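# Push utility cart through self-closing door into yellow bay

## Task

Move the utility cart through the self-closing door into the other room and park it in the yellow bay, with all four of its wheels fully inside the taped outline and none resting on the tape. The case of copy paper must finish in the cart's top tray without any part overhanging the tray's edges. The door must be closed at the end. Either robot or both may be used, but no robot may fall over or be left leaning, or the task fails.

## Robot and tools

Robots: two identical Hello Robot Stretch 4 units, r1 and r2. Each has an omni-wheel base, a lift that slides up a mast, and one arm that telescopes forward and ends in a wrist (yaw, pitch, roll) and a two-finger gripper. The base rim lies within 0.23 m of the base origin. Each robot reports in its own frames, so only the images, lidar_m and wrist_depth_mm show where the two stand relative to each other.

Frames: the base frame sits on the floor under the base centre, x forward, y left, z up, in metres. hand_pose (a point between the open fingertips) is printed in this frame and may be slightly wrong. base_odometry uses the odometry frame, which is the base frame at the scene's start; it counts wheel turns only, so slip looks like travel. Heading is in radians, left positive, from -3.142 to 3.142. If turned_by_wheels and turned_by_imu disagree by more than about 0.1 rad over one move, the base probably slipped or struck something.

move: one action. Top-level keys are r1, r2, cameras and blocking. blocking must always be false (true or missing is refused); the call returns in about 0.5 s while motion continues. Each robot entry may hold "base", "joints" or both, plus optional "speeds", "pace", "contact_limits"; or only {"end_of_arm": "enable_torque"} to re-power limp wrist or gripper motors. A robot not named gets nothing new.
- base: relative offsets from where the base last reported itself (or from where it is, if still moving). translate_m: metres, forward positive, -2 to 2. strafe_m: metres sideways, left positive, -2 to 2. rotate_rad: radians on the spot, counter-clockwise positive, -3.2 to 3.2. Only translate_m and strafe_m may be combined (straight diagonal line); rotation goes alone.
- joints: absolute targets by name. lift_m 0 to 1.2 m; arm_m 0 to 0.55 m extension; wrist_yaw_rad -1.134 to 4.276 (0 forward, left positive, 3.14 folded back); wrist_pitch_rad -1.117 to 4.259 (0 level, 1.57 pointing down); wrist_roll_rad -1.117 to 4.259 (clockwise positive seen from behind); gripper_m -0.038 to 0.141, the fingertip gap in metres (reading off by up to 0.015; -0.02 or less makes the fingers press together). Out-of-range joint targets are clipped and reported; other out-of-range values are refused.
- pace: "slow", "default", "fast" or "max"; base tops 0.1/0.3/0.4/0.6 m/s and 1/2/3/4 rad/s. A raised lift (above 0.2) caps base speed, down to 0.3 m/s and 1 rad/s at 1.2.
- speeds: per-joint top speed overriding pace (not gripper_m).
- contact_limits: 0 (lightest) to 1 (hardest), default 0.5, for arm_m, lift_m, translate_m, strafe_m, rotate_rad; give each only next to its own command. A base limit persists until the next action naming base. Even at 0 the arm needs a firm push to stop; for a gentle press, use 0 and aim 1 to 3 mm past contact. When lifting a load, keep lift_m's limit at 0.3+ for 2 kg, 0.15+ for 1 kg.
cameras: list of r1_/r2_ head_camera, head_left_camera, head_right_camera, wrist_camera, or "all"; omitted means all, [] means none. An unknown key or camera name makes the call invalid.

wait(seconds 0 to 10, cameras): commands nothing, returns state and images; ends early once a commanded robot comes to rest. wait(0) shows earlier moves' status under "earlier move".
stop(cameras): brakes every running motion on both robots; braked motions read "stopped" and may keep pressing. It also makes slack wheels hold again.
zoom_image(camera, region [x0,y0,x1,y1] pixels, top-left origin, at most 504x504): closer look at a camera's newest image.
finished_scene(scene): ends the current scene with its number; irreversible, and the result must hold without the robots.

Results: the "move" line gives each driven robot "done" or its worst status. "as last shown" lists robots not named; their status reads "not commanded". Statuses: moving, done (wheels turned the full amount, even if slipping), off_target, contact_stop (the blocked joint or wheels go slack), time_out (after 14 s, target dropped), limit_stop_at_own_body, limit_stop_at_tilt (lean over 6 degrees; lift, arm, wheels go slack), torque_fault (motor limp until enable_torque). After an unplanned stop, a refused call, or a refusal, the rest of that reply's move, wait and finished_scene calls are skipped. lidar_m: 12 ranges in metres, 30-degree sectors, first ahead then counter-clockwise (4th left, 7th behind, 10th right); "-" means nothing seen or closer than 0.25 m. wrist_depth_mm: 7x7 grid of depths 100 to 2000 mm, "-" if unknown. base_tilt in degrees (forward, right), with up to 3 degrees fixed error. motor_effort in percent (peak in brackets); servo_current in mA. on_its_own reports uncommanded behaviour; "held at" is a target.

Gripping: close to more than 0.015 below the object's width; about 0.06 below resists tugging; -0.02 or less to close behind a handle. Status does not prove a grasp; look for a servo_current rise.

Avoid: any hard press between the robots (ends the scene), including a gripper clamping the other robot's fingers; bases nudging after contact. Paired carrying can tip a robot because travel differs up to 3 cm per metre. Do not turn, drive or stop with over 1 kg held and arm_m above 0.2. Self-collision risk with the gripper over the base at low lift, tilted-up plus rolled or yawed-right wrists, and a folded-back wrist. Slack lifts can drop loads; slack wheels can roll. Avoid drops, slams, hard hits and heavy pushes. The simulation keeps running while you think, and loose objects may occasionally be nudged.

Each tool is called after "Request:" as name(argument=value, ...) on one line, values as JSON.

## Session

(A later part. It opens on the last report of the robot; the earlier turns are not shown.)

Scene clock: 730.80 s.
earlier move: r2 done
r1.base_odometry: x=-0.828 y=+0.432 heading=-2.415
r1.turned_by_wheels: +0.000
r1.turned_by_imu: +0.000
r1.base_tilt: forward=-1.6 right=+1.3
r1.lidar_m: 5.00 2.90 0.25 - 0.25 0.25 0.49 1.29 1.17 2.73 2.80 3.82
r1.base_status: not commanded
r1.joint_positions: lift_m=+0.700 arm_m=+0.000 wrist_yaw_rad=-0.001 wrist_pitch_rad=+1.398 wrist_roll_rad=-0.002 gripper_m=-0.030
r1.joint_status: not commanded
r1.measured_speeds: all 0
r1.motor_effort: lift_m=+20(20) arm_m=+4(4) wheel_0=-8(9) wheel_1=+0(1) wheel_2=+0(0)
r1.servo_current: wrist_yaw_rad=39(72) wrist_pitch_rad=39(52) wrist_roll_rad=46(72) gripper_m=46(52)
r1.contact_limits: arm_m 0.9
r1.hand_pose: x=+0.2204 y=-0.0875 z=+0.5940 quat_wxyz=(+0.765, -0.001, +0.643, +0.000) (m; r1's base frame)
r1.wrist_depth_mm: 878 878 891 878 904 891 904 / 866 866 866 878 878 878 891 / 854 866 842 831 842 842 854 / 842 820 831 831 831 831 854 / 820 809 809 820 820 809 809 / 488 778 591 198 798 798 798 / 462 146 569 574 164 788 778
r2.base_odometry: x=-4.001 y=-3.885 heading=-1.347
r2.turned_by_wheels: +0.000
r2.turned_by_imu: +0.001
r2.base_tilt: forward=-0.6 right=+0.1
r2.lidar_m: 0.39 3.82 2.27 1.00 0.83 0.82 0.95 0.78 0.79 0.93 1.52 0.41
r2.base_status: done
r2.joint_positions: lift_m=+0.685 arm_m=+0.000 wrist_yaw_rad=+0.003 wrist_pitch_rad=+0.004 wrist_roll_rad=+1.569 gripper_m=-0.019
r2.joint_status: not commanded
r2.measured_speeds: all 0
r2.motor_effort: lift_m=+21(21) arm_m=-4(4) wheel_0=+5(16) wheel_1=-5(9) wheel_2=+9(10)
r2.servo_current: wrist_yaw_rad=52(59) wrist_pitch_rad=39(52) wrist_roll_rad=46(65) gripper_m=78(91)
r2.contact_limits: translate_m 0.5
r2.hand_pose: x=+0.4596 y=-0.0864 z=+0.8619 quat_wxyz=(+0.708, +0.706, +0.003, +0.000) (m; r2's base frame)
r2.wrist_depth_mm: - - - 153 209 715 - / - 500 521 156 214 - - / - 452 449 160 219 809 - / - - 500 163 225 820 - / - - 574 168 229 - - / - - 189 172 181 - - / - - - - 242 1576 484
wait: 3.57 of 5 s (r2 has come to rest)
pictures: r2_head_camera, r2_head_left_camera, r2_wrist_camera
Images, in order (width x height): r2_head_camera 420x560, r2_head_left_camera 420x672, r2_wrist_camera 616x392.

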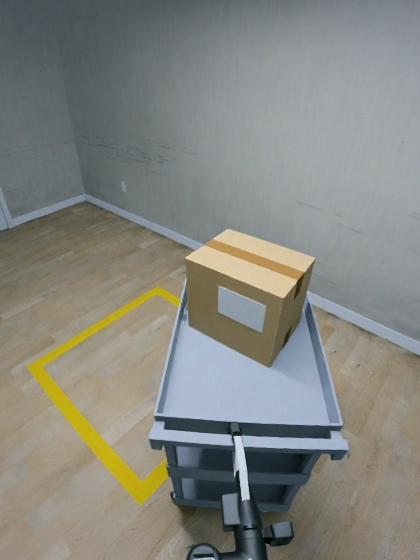

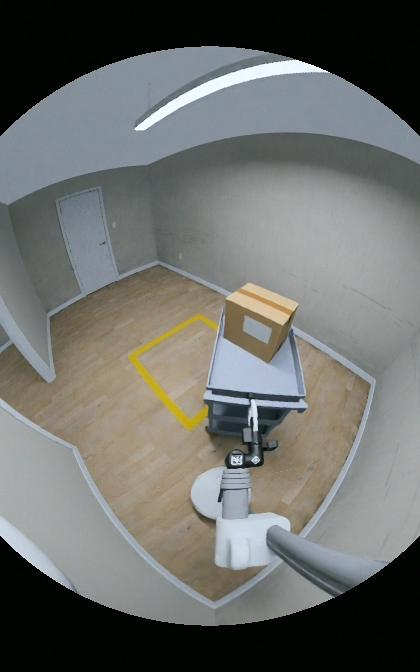

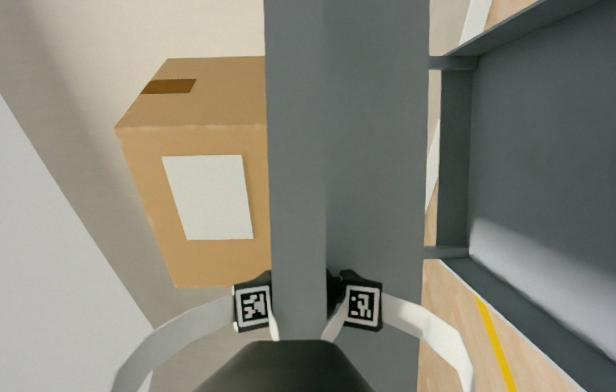

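Request:
move(blocking=false, r2={"base":{"strafe_m":-0.33,"translate_m":0.05},"pace":"slow","contact_limits":{"translate_m":0.5}}, cameras=[])

Request:
wait(seconds=5, cameras=[])

Request:
move(blocking=false, r2={"base":{"rotate_rad":0.5},"pace":"slow"}, cameras=[])

Request:
wait(seconds=2, cameras=[])

Request:
move(blocking=false, r2={"base":{"strafe_m":-0.27,"translate_m":-0.09},"pace":"slow","contact_limits":{"translate_m":0.5}}, cameras=[])

Request:
wait(seconds=5, cameras=["r2_head_camera","r2_wrist_camera","r2_head_left_camera"])

Scene clock: 756.37 s.
move: r2 moving
r1: as last shown
r1.lidar_m: 5.02 2.88 0.25 - 0.25 0.26 0.52 1.25 1.20 2.75 2.83 3.86
r1.motor_effort: lift_m=+20(20) arm_m=+4(4) wheel_0=-8(8) wheel_1=+0(1) wheel_2=+0(0)
r1.servo_current: wrist_yaw_rad=65(65) wrist_pitch_rad=46(46) wrist_roll_rad=46(59) gripper_m=39(46)
r1.contact_limits: arm_m 0.9
r1.wrist_depth_mm: 878 891 904 891 878 904 878 / 878 878 878 866 878 866 866 / 842 842 854 854 854 854 854 / 831 842 831 842 820 831 831 / 809 809 798 809 798 809 809 / 488 798 585 198 788 778 778 / 462 146 569 574 163 788 778
r2.base_odometry: x=-4.013 y=-3.890 heading=-1.348
r2.turned_by_wheels: +0.000
r2.turned_by_imu: +0.000
r2.base_tilt: forward=-0.7 right=+0.1
r2.lidar_m: 0.38 0.47 2.25 1.00 0.83 0.82 0.94 0.75 0.77 0.90 1.55 0.43
r2.base_status: translate_m moving; strafe_m moving
r2.joint_positions: lift_m=+0.685 arm_m=+0.000 wrist_yaw_rad=+0.003 wrist_pitch_rad=+0.004 wrist_roll_rad=+1.569 gripper_m=-0.019
r2.joint_status: not commanded
r2.measured_speeds: translate_m=+0.007 strafe_m=-0.052 rotate_rad=+0.002 lift_m=+0.000 arm_m=+0.000 wrist_yaw_rad=+0.000 wrist_pitch_rad=+0.000 wrist_roll_rad=+0.000
r2.motor_effort: lift_m=+21(21) arm_m=-4(4) wheel_0=+10(13) wheel_1=-8(9) wheel_2=-7(8)
r2.servo_current: wrist_yaw_rad=39(59) wrist_pitch_rad=46(46) wrist_roll_rad=46(52) gripper_m=78(78)
r2.contact_limits: translate_m 0.5
r2.hand_pose: x=+0.4596 y=-0.0864 z=+0.8619 quat_wxyz=(+0.708, +0.706, +0.003, +0.000) (m; r2's base frame)
r2.wrist_depth_mm: - - - 154 210 1576 - / - 504 525 156 215 - - / - 455 452 160 220 820 - / - - 492 163 225 831 - / - - 569 168 230 - - / - - 189 172 181 - - / - - - - 240 1537 484
pictures: none
No camera images: "cameras" was empty.

Scene clock: 760.43 s.
earlier move: r2 done
r1.base_odometry: x=-0.828 y=+0.432 heading=-2.415
r1.turned_by_wheels: +0.000
r1.turned_by_imu: +0.000
r1.base_tilt: forward=-1.6 right=+1.3
r1.lidar_m: 5.00 2.88 0.25 - 0.25 0.25 0.51 1.29 1.19 2.74 2.85 3.85
r1.base_status: not commanded
r1.joint_positions: lift_m=+0.700 arm_m=+0.000 wrist_yaw_rad=-0.001 wrist_pitch_rad=+1.398 wrist_roll_rad=-0.002 gripper_m=-0.030
r1.joint_status: not commanded
r1.measured_speeds: all 0
r1.motor_effort: lift_m=+20(20) arm_m=+4(4) wheel_0=-8(9) wheel_1=+0(1) wheel_2=+0(0)
r1.servo_current: wrist_yaw_rad=52(72) wrist_pitch_rad=39(52) wrist_roll_rad=52(72) gripper_m=52(52)
r1.contact_limits: arm_m 0.9
r1.hand_pose: x=+0.2204 y=-0.0875 z=+0.5940 quat_wxyz=(+0.765, -0.001, +0.643, +0.000) (m; r1's base frame)
r1.wrist_depth_mm: 891 891 878 891 891 878 891 / 866 878 891 866 878 866 866 / 842 854 842 842 854 842 854 / 831 820 842 820 820 831 831 / 809 820 809 820 809 820 809 / 488 788 585 198 798 788 798 / 466 146 569 569 163 778 768
r2.base_odometry: x=-4.311 y=-4.007 heading=-1.348
r2.turned_by_wheels: +0.000
r2.turned_by_imu: +0.000
r2.base_tilt: forward=-0.7 right=+0.1
r2.lidar_m: 0.37 0.40 2.56 1.28 1.08 1.09 0.71 0.59 0.58 0.67 1.14 0.43
r2.base_status: done
r2.joint_positions: lift_m=+0.685 arm_m=+0.000 wrist_yaw_rad=+0.002 wrist_pitch_rad=+0.004 wrist_roll_rad=+1.569 gripper_m=-0.019
r2.joint_status: not commanded
r2.measured_speeds: all 0
r2.motor_effort: lift_m=+21(21) arm_m=-3(4) wheel_0=+4(14) wheel_1=-3(9) wheel_2=-5(11)
r2.servo_current: wrist_yaw_rad=26(59) wrist_pitch_rad=39(52) wrist_roll_rad=46(59) gripper_m=85(85)
r2.contact_limits: translate_m 0.5
r2.hand_pose: x=+0.4595 y=-0.0869 z=+0.8619 quat_wxyz=(+0.708, +0.706, +0.002, -0.001) (m; r2's base frame)
r2.wrist_depth_mm: - - - 187 249 1397 1205 / - - - 183 244 1499 - / - - 559 181 242 820 - / - 477 469 178 238 831 - / - - 504 175 235 820 - / - - 187 172 181 - - / - - 585 - 228 - -
wait: 4.07 of 5 s (r2 has come to rest)
pictures: none
No camera images: "cameras" was empty.

Scene clock: 760.93 s.
move: r2 moving
r1: as last shown
r1.lidar_m: 5.01 2.90 0.25 - 0.25 0.25 0.51 1.30 1.16 2.74 2.83 3.83
r1.motor_effort: lift_m=+20(20) arm_m=+4(4) wheel_0=-8(8) wheel_1=+1(1) wheel_2=+0(0)
r1.servo_current: wrist_yaw_rad=46(59) wrist_pitch_rad=33(46) wrist_roll_rad=46(59) gripper_m=39(52)
r1.contact_limits: arm_m 0.9
r1.wrist_depth_mm: 891 891 891 891 891 891 891 / 866 878 878 866 866 854 866 / 866 854 854 854 854 854 842 / 820 831 831 831 831 831 831 / 809 809 809 809 809 820 798 / 488 788 591 198 788 798 788 / 462 146 569 574 163 778 768
r2.base_odometry: x=-4.311 y=-4.007 heading=-1.223
r2.turned_by_wheels: +0.125
r2.turned_by_imu: +0.121
r2.base_tilt: forward=-0.7 right=+0.1
r2.lidar_m: 0.39 4.12 2.56 1.20 1.08 1.03 0.65 0.57 0.56 0.72 1.42 0.42
r2.base_status: rotate_rad moving
r2.joint_positions: lift_m=+0.685 arm_m=+0.000 wrist_yaw_rad=-0.007 wrist_pitch_rad=+0.004 wrist_roll_rad=+1.569 gripper_m=-0.019
r2.joint_status: not commanded
r2.measured_speeds: translate_m=+0.000 strafe_m=+0.002 rotate_rad=+0.490 lift_m=+0.000 arm_m=+0.000 wrist_yaw_rad=+0.000 wrist_pitch_rad=+0.000 wrist_roll_rad=+0.000
r2.motor_effort: lift_m=+21(21) arm_m=-4(4) wheel_0=-11(11) wheel_1=-8(9) wheel_2=-13(15)
r2.servo_current: wrist_yaw_rad=59(59) wrist_pitch_rad=46(52) wrist_roll_rad=52(59) gripper_m=78(85)
r2.hand_pose: x=+0.4587 y=-0.0894 z=+0.8619 quat_wxyz=(+0.708, +0.706, -0.001, -0.004) (m; r2's base frame)
r2.wrist_depth_mm: - - - 167 227 1464 - / - - 609 168 228 691 - / - 469 466 170 229 820 - / - - 480 170 230 831 - / - - 535 171 232 842 - / - - 187 172 181 - - / - - - - - 1499 477
pictures: none
No camera images: "cameras" was empty.

Scene clock: 762.17 s.
earlier move: r2 done
r1.base_odometry: x=-0.828 y=+0.432 heading=-2.415
r1.turned_by_wheels: +0.000
r1.turned_by_imu: +0.000
r1.base_tilt: forward=-1.6 right=+1.3
r1.lidar_m: 5.01 2.90 0.25 - 0.25 0.25 0.48 1.25 1.18 2.76 2.83 3.84
r1.base_status: not commanded
r1.joint_positions: lift_m=+0.700 arm_m=+0.000 wrist_yaw_rad=-0.001 wrist_pitch_rad=+1.398 wrist_roll_rad=-0.002 gripper_m=-0.030
r1.joint_status: not commanded
r1.measured_speeds: all 0
r1.motor_effort: lift_m=+20(20) arm_m=+4(4) wheel_0=-8(8) wheel_1=+1(1) wheel_2=+0(0)
r1.servo_current: wrist_yaw_rad=52(65) wrist_pitch_rad=39(52) wrist_roll_rad=72(72) gripper_m=46(52)
r1.contact_limits: arm_m 0.9
r1.hand_pose: x=+0.2204 y=-0.0875 z=+0.5940 quat_wxyz=(+0.765, -0.001, +0.643, +0.000) (m; r1's base frame)
r1.wrist_depth_mm: 904 904 891 891 904 904 891 / 878 878 866 866 854 878 878 / 854 842 854 854 854 842 866 / 842 820 820 820 831 831 842 / 809 809 809 809 809 809 809 / 488 798 580 198 798 788 809 / 459 146 564 574 163 768 778
r2.base_odometry: x=-4.311 y=-4.007 heading=-0.849
r2.turned_by_wheels: +0.374
r2.turned_by_imu: +0.364
r2.base_tilt: forward=-0.7 right=+0.0
r2.lidar_m: 0.45 2.52 1.32 1.09 1.08 0.70 0.56 0.56 0.67 1.09 0.33 0.34
r2.base_status: done
r2.joint_positions: lift_m=+0.685 arm_m=+0.000 wrist_yaw_rad=-0.003 wrist_pitch_rad=+0.004 wrist_roll_rad=+1.569 gripper_m=-0.019
r2.joint_status: not commanded
r2.measured_speeds: all 0
r2.motor_effort: lift_m=+21(21) arm_m=-4(4) wheel_0=-4(13) wheel_1=-5(9) wheel_2=-6(15)
r2.servo_current: wrist_yaw_rad=46(59) wrist_pitch_rad=39(52) wrist_roll_rad=46(59) gripper_m=78(85)
r2.hand_pose: x=+0.4591 y=-0.0883 z=+0.8619 quat_wxyz=(+0.708, +0.706, +0.000, -0.002) (m; r2's base frame)
r2.wrist_depth_mm: - 375 366 - 139 - - / - 477 452 - 157 - - / - - 597 - 172 - - / - - - 113 193 1499 - / - - - 130 220 1576 477 / - - 189 152 181 1576 1182 / - - - - 338 336 342
wait: 1.23 of 2 s (r2 has come to rest)
pictures: none
No camera images: "cameras" was empty.

Scene clock: 762.67 s.
move: r2 moving
r1: as last shown
r1.lidar_m: 5.00 2.87 0.25 - 0.25 0.25 0.50 1.28 1.20 2.76 2.84 3.84
r1.motor_effort: lift_m=+20(20) arm_m=+4(4) wheel_0=-8(9) wheel_1=+0(1) wheel_2=+0(0)
r1.servo_current: wrist_yaw_rad=46(52) wrist_pitch_rad=39(46) wrist_roll_rad=59(72) gripper_m=46(46)
r1.contact_limits: arm_m 0.9
r1.wrist_depth_mm: 904 904 891 904 891 891 891 / 866 866 878 878 866 866 878 / 842 854 854 842 854 866 842 / 842 842 842 842 820 831 820 / 809 820 831 798 809 820 820 / 488 788 585 198 798 788 788 / 462 146 569 574 163 778 768
r2.base_odometry: x=-4.323 y=-4.012 heading=-0.848
r2.turned_by_wheels: +0.000
r2.turned_by_imu: +0.000
r2.base_tilt: forward=-0.7 right=+0.1
r2.lidar_m: 0.47 2.55 1.33 1.07 1.08 0.69 0.57 0.57 0.66 1.08 0.36 0.33
r2.base_status: translate_m moving; strafe_m moving
r2.joint_positions: lift_m=+0.685 arm_m=+0.000 wrist_yaw_rad=-0.001 wrist_pitch_rad=+0.004 wrist_roll_rad=+1.569 gripper_m=-0.019
r2.joint_status: not commanded
r2.measured_speeds: translate_m=-0.016 strafe_m=-0.047 rotate_rad=+0.001 lift_m=+0.000 arm_m=+0.000 wrist_yaw_rad=+0.000 wrist_pitch_rad=+0.000 wrist_roll_rad=+0.000
r2.motor_effort: lift_m=+21(21) arm_m=-4(4) wheel_0=+6(9) wheel_1=-9(9) wheel_2=+7(9)
r2.servo_current: wrist_yaw_rad=46(65) wrist_pitch_rad=39(46) wrist_roll_rad=46(59) gripper_m=91(91)
r2.contact_limits: translate_m 0.5
r2.hand_pose: x=+0.4592 y=-0.0877 z=+0.8619 quat_wxyz=(+0.708, +0.706, +0.001, -0.002) (m; r2's base frame)
r2.wrist_depth_mm: - 366 379 - 138 - - / - 473 452 - 153 - - / - - 591 - 170 - - / - - - 112 192 1499 - / - - - 129 220 1576 480 / - - 187 151 180 1576 1182 / - - - - 338 345 340
pictures: none
No camera images: "cameras" was empty.

Scene clock: 766.27 s.
earlier move: r2 done
r1.base_odometry: x=-0.828 y=+0.432 heading=-2.415
r1.turned_by_wheels: +0.000
r1.turned_by_imu: +0.000
r1.base_tilt: forward=-1.6 right=+1.3
r1.lidar_m: 5.00 2.91 0.25 - 0.25 0.25 0.52 1.32 1.16 2.73 2.85 3.83
r1.base_status: not commanded
r1.joint_positions: lift_m=+0.700 arm_m=+0.000 wrist_yaw_rad=-0.001 wrist_pitch_rad=+1.398 wrist_roll_rad=-0.002 gripper_m=-0.030
r1.joint_status: not commanded
r1.measured_speeds: all 0
r1.motor_effort: lift_m=+20(20) arm_m=+4(4) wheel_0=-8(9) wheel_1=+1(1) wheel_2=+0(0)
r1.servo_current: wrist_yaw_rad=52(72) wrist_pitch_rad=39(52) wrist_roll_rad=46(72) gripper_m=39(52)
r1.contact_limits: arm_m 0.9
r1.hand_pose: x=+0.2204 y=-0.0875 z=+0.5940 quat_wxyz=(+0.765, -0.001, +0.643, +0.000) (m; r1's base frame)
r1.wrist_depth_mm: 891 904 904 904 904 891 891 / 878 878 866 866 866 854 866 / 842 854 842 854 842 842 842 / 831 831 831 820 831 831 831 / 809 809 820 809 809 820 820 / 488 788 591 198 798 798 798 / 462 146 564 574 163 778 788
r2.base_odometry: x=-4.573 y=-4.118 heading=-0.848
r2.turned_by_wheels: +0.000
r2.turned_by_imu: +0.001
r2.base_tilt: forward=-0.7 right=+0.0
r2.lidar_m: 0.42 2.93 1.59 1.32 0.96 0.52 0.40 0.41 0.46 0.78 1.48 0.40
r2.base_status: done
r2.joint_positions: lift_m=+0.685 arm_m=+0.000 wrist_yaw_rad=+0.004 wrist_pitch_rad=+0.004 wrist_roll_rad=+1.569 gripper_m=-0.019
r2.joint_status: not commanded
r2.measured_speeds: all 0
r2.motor_effort: lift_m=+21(21) arm_m=-4(4) wheel_0=+4(14) wheel_1=-3(10) wheel_2=+6(10)
r2.servo_current: wrist_yaw_rad=46(65) wrist_pitch_rad=46(52) wrist_roll_rad=46(65) gripper_m=85(91)
r2.contact_limits: translate_m 0.5
r2.hand_pose: x=+0.4596 y=-0.0863 z=+0.8619 quat_wxyz=(+0.708, +0.706, +0.003, +0.000) (m; r2's base frame)
r2.wrist_depth_mm: - 488 504 134 189 - - / - 427 421 141 196 768 - / - 488 459 147 208 - - / - - 539 154 216 - - / - - - 161 228 - - / - - 189 171 181 1618 496 / - - - - - 1499 1160
wait: 3.60 of 5 s (r2 has come to rest)
pictures: r2_head_camera, r2_head_left_camera, r2_wrist_camera
Images, in order (width x height): r2_head_camera 420x560, r2_head_left_camera 420x672, r2_wrist_camera 616x392.

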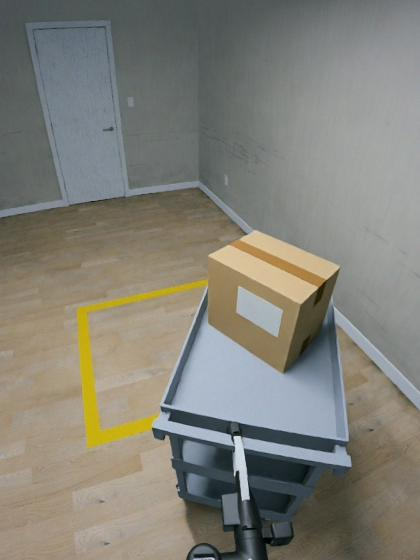

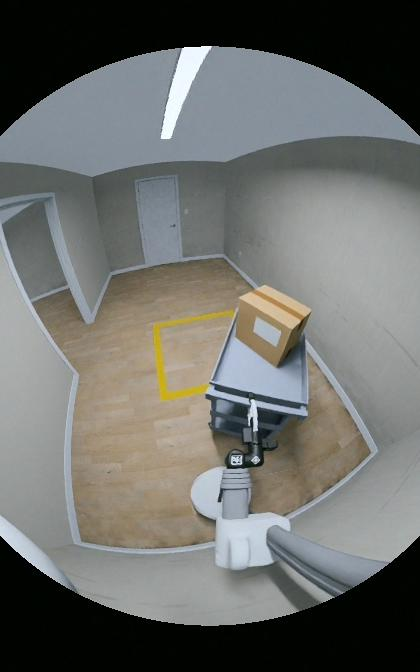

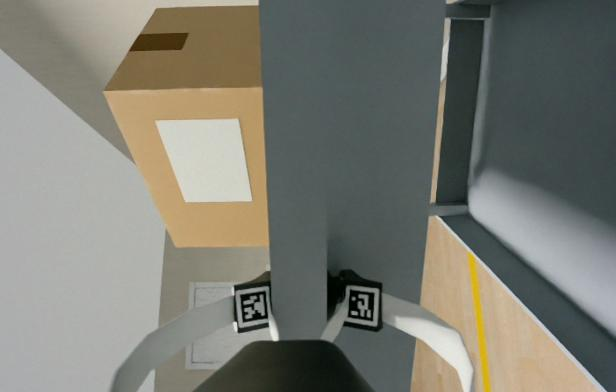

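Request:
move(blocking=false, r2={"base":{"strafe_m":-0.36,"translate_m":0.09},"pace":"slow","contact_limits":{"translate_m":0.5}}, cameras=[])

Request:
wait(seconds=6, cameras=[])

Request:
move(blocking=false, r2={"base":{"translate_m":0.34,"strafe_m":0.1},"pace":"slow","contact_limits":{"translate_m":0.5}}, cameras=[])

Request:
wait(seconds=6, cameras=["r2_head_camera","r2_wrist_camera","r2_head_left_camera"])

Scene clock: 804.33 s.
move: r2 moving
r1: as last shown
r1.lidar_m: 5.01 2.90 0.25 - 0.25 0.25 0.50 1.28 1.19 2.74 2.84 3.84
r1.motor_effort: lift_m=+20(20) arm_m=+4(4) wheel_0=-8(9) wheel_1=+0(1) wheel_2=+0(0)
r1.servo_current: wrist_yaw_rad=59(59) wrist_pitch_rad=39(46) wrist_roll_rad=46(72) gripper_m=39(46)
r1.contact_limits: arm_m 0.9
r1.wrist_depth_mm: 904 891 891 891 891 891 904 / 866 854 866 866 891 878 878 / 854 842 854 842 854 842 854 / 831 831 842 831 831 820 820 / 798 809 809 809 809 798 798 / 488 788 580 198 798 788 788 / 462 146 569 574 163 778 768
r2.base_odometry: x=-4.581 y=-4.128 heading=-0.848
r2.turned_by_wheels: +0.000
r2.turned_by_imu: +0.000
r2.base_tilt: forward=-0.7 right=+0.1
r2.lidar_m: 0.41 2.95 1.58 1.34 0.95 0.49 0.41 0.41 0.45 0.80 1.48 0.41
r2.base_status: translate_m moving; strafe_m moving
r2.joint_positions: lift_m=+0.685 arm_m=+0.000 wrist_yaw_rad=+0.004 wrist_pitch_rad=+0.004 wrist_roll_rad=+1.569 gripper_m=-0.019
r2.joint_status: not commanded
r2.measured_speeds: translate_m=+0.012 strafe_m=-0.050 rotate_rad=-0.001 lift_m=+0.000 arm_m=+0.000 wrist_yaw_rad=+0.000 wrist_pitch_rad=+0.000 wrist_roll_rad=+0.000
r2.motor_effort: lift_m=+21(21) arm_m=-4(4) wheel_0=+10(17) wheel_1=-6(7) wheel_2=-8(8)
r2.servo_current: wrist_yaw_rad=52(65) wrist_pitch_rad=39(46) wrist_roll_rad=39(59) gripper_m=78(85)
r2.contact_limits: translate_m 0.5
r2.hand_pose: x=+0.4596 y=-0.0863 z=+0.8619 quat_wxyz=(+0.708, +0.706, +0.003, +0.000) (m; r2's base frame)
r2.wrist_depth_mm: - 488 508 134 189 - - / - 430 424 140 196 768 - / - 480 455 146 208 - - / - - 539 153 216 - - / - - - 161 226 - - / - - 189 170 181 1576 496 / - - - - - 1464 1182
pictures: none
No camera images: "cameras" was empty.

Scene clock: 808.80 s.
earlier move: r2 done
r1.base_odometry: x=-0.828 y=+0.432 heading=-2.415
r1.turned_by_wheels: +0.000
r1.turned_by_imu: +0.000
r1.base_tilt: forward=-1.6 right=+1.3
r1.lidar_m: 5.01 2.89 0.25 - 0.25 0.25 0.51 1.29 1.19 2.76 2.83 3.86
r1.base_status: not commanded
r1.joint_positions: lift_m=+0.700 arm_m=+0.000 wrist_yaw_rad=-0.001 wrist_pitch_rad=+1.398 wrist_roll_rad=-0.002 gripper_m=-0.030
r1.joint_status: not commanded
r1.measured_speeds: all 0
r1.motor_effort: lift_m=+20(20) arm_m=+4(4) wheel_0=-8(9) wheel_1=+1(1) wheel_2=+0(0)
r1.servo_current: wrist_yaw_rad=46(65) wrist_pitch_rad=39(52) wrist_roll_rad=39(72) gripper_m=39(52)
r1.contact_limits: arm_m 0.9
r1.hand_pose: x=+0.2204 y=-0.0875 z=+0.5940 quat_wxyz=(+0.765, -0.001, +0.643, +0.000) (m; r1's base frame)
r1.wrist_depth_mm: 878 891 904 904 891 891 891 / 866 878 866 866 866 866 878 / 854 842 842 842 842 866 842 / 831 831 842 831 820 831 831 / 809 809 820 820 809 798 809 / 492 788 585 198 798 798 798 / 462 146 569 574 163 778 768
r2.base_odometry: x=-4.784 y=-4.423 heading=-0.849
r2.turned_by_wheels: +0.000
r2.turned_by_imu: +0.000
r2.base_tilt: forward=-0.7 right=+0.0
r2.lidar_m: 0.41 3.77 2.04 1.68 0.89 0.46 0.38 0.37 0.42 0.74 1.11 0.40
r2.base_status: done
r2.joint_positions: lift_m=+0.685 arm_m=+0.000 wrist_yaw_rad=+0.002 wrist_pitch_rad=+0.004 wrist_roll_rad=+1.569 gripper_m=-0.019
r2.joint_status: not commanded
r2.measured_speeds: all 0
r2.motor_effort: lift_m=+21(21) arm_m=-4(4) wheel_0=+5(17) wheel_1=-5(8) wheel_2=-8(11)
r2.servo_current: wrist_yaw_rad=52(65) wrist_pitch_rad=46(52) wrist_roll_rad=46(59) gripper_m=78(85)
r2.contact_limits: translate_m 0.5
r2.hand_pose: x=+0.4595 y=-0.0868 z=+0.8619 quat_wxyz=(+0.708, +0.706, +0.002, -0.001) (m; r2's base frame)
r2.wrist_depth_mm: - - - 149 206 - - / - 469 492 154 211 - - / - 455 445 156 216 - - / - - 504 161 224 831 - / - - 585 167 229 - - / - - 188 171 181 1661 - / - - - - 241 1618 469
wait: 4.47 of 6 s (r2 has come to rest)
pictures: none
No camera images: "cameras" was empty.

Scene clock: 809.30 s.
move: r2 moving
r1: as last shown
r1.lidar_m: 4.99 2.90 0.25 - 0.25 0.25 0.50 1.28 1.17 2.73 2.84 3.84
r1.motor_effort: lift_m=+20(20) arm_m=+4(4) wheel_0=-8(8) wheel_1=+0(1) wheel_2=+0(0)
r1.servo_current: wrist_yaw_rad=39(59) wrist_pitch_rad=39(46) wrist_roll_rad=46(59) gripper_m=46(46)
r1.contact_limits: arm_m 0.9
r1.wrist_depth_mm: 904 904 891 891 878 891 891 / 878 878 878 878 866 866 866 / 854 842 842 866 842 842 854 / 820 831 842 831 842 820 831 / 809 820 809 809 820 809 809 / 488 788 585 198 798 788 798 / 459 146 564 574 163 778 788
r2.base_odometry: x=-4.773 y=-4.430 heading=-0.849
r2.turned_by_wheels: +0.000
r2.turned_by_imu: +0.000
r2.base_tilt: forward=-0.7 right=+0.1
r2.lidar_m: 0.40 3.79 2.03 1.68 0.93 0.50 0.39 0.39 0.44 0.77 1.12 0.41
r2.base_status: translate_m moving; strafe_m moving
r2.joint_positions: lift_m=+0.685 arm_m=+0.000 wrist_yaw_rad=+0.001 wrist_pitch_rad=+0.004 wrist_roll_rad=+1.569 gripper_m=-0.019
r2.joint_status: not commanded
r2.measured_speeds: translate_m=+0.049 strafe_m=+0.015 rotate_rad=-0.003 lift_m=+0.000 arm_m=+0.000 wrist_yaw_rad=-0.008 wrist_pitch_rad=+0.000 wrist_roll_rad=+0.000
r2.motor_effort: lift_m=+21(21) arm_m=-4(4) wheel_0=+8(11) wheel_1=+8(8) wheel_2=-12(14)
r2.servo_current: wrist_yaw_rad=33(52) wrist_pitch_rad=39(46) wrist_roll_rad=46(52) gripper_m=78(85)
r2.contact_limits: translate_m 0.5
r2.hand_pose: x=+0.4594 y=-0.0871 z=+0.8619 quat_wxyz=(+0.708, +0.706, +0.002, -0.001) (m; r2's base frame)
r2.wrist_depth_mm: - - - 147 203 - - / - 455 477 152 208 - - / - 459 452 155 215 - - / - - 512 160 221 831 - / - - 591 167 229 - - / - - 189 170 181 1576 521 / - - - - 242 1464 1138
pictures: none
No camera images: "cameras" was empty.

Scene clock: 813.60 s.
earlier move: r2 done
r1.base_odometry: x=-0.828 y=+0.432 heading=-2.415
r1.turned_by_wheels: +0.000
r1.turned_by_imu: +0.000
r1.base_tilt: forward=-1.6 right=+1.3
r1.lidar_m: 4.99 2.90 0.25 - 0.25 0.25 0.49 1.28 1.18 2.75 2.85 3.85
r1.base_status: not commanded
r1.joint_positions: lift_m=+0.700 arm_m=+0.000 wrist_yaw_rad=-0.001 wrist_pitch_rad=+1.398 wrist_roll_rad=-0.002 gripper_m=-0.030
r1.joint_status: not commanded
r1.measured_speeds: all 0
r1.motor_effort: lift_m=+20(20) arm_m=+4(4) wheel_0=-8(9) wheel_1=+1(1) wheel_2=+0(0)
r1.servo_current: wrist_yaw_rad=52(78) wrist_pitch_rad=46(59) wrist_roll_rad=59(65) gripper_m=39(52)
r1.contact_limits: arm_m 0.9
r1.hand_pose: x=+0.2204 y=-0.0875 z=+0.5940 quat_wxyz=(+0.765, -0.001, +0.643, +0.000) (m; r1's base frame)
r1.wrist_depth_mm: 878 878 891 904 891 891 891 / 866 878 866 878 866 878 878 / 842 854 854 854 842 854 842 / 820 820 831 831 820 842 842 / 809 809 809 809 798 809 809 / 492 798 585 198 798 798 798 / 462 146 564 580 163 778 788
r2.base_odometry: x=-4.484 y=-4.612 heading=-0.849
r2.turned_by_wheels: +0.000
r2.turned_by_imu: +0.000
r2.base_tilt: forward=-0.7 right=+0.1
r2.lidar_m: 0.44 3.80 2.02 1.70 1.68 0.88 0.74 0.71 0.85 1.11 0.33 0.32
r2.base_status: done
r2.joint_positions: lift_m=+0.685 arm_m=+0.000 wrist_yaw_rad=-0.002 wrist_pitch_rad=+0.004 wrist_roll_rad=+1.569 gripper_m=-0.019
r2.joint_status: not commanded
r2.measured_speeds: all 0
r2.motor_effort: lift_m=+21(21) arm_m=-4(4) wheel_0=+3(11) wheel_1=+4(8) wheel_2=-8(14)
r2.servo_current: wrist_yaw_rad=46(65) wrist_pitch_rad=46(52) wrist_roll_rad=46(59) gripper_m=85(91)
r2.contact_limits: translate_m 0.5
r2.hand_pose: x=+0.4591 y=-0.0881 z=+0.8619 quat_wxyz=(+0.708, +0.706, +0.000, -0.002) (m; r2's base frame)
r2.wrist_depth_mm: - 389 375 - 130 - - / - 473 480 - 145 - - / - - - - 164 - - / - - - 104 194 1397 504 / - - - 121 213 1708 459 / - - 189 147 181 1708 1160 / - - - - 343 342 1078
wait: 4.30 of 6 s (r2 has come to rest)
pictures: r2_head_camera, r2_head_left_camera, r2_wrist_camera
Images, in order (width x height): r2_head_camera 420x560, r2_head_left_camera 420x672, r2_wrist_camera 616x392.

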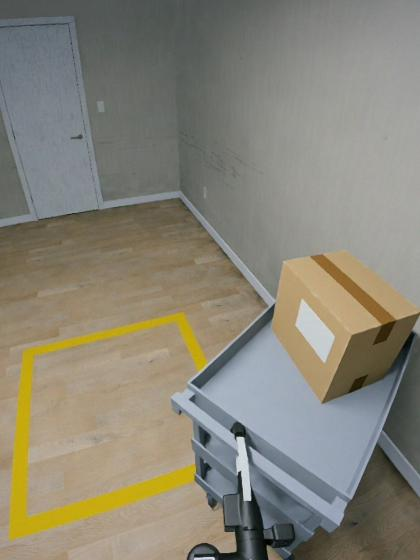

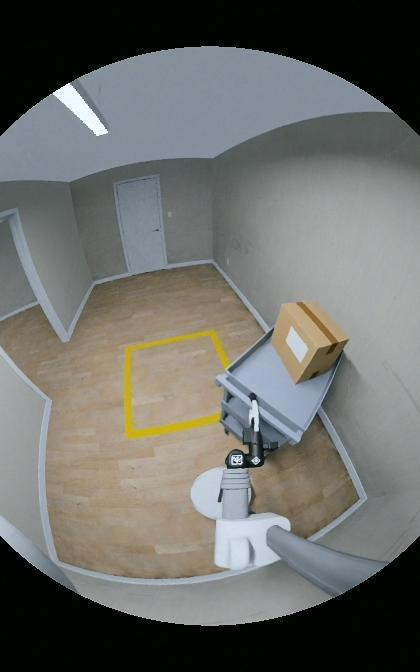

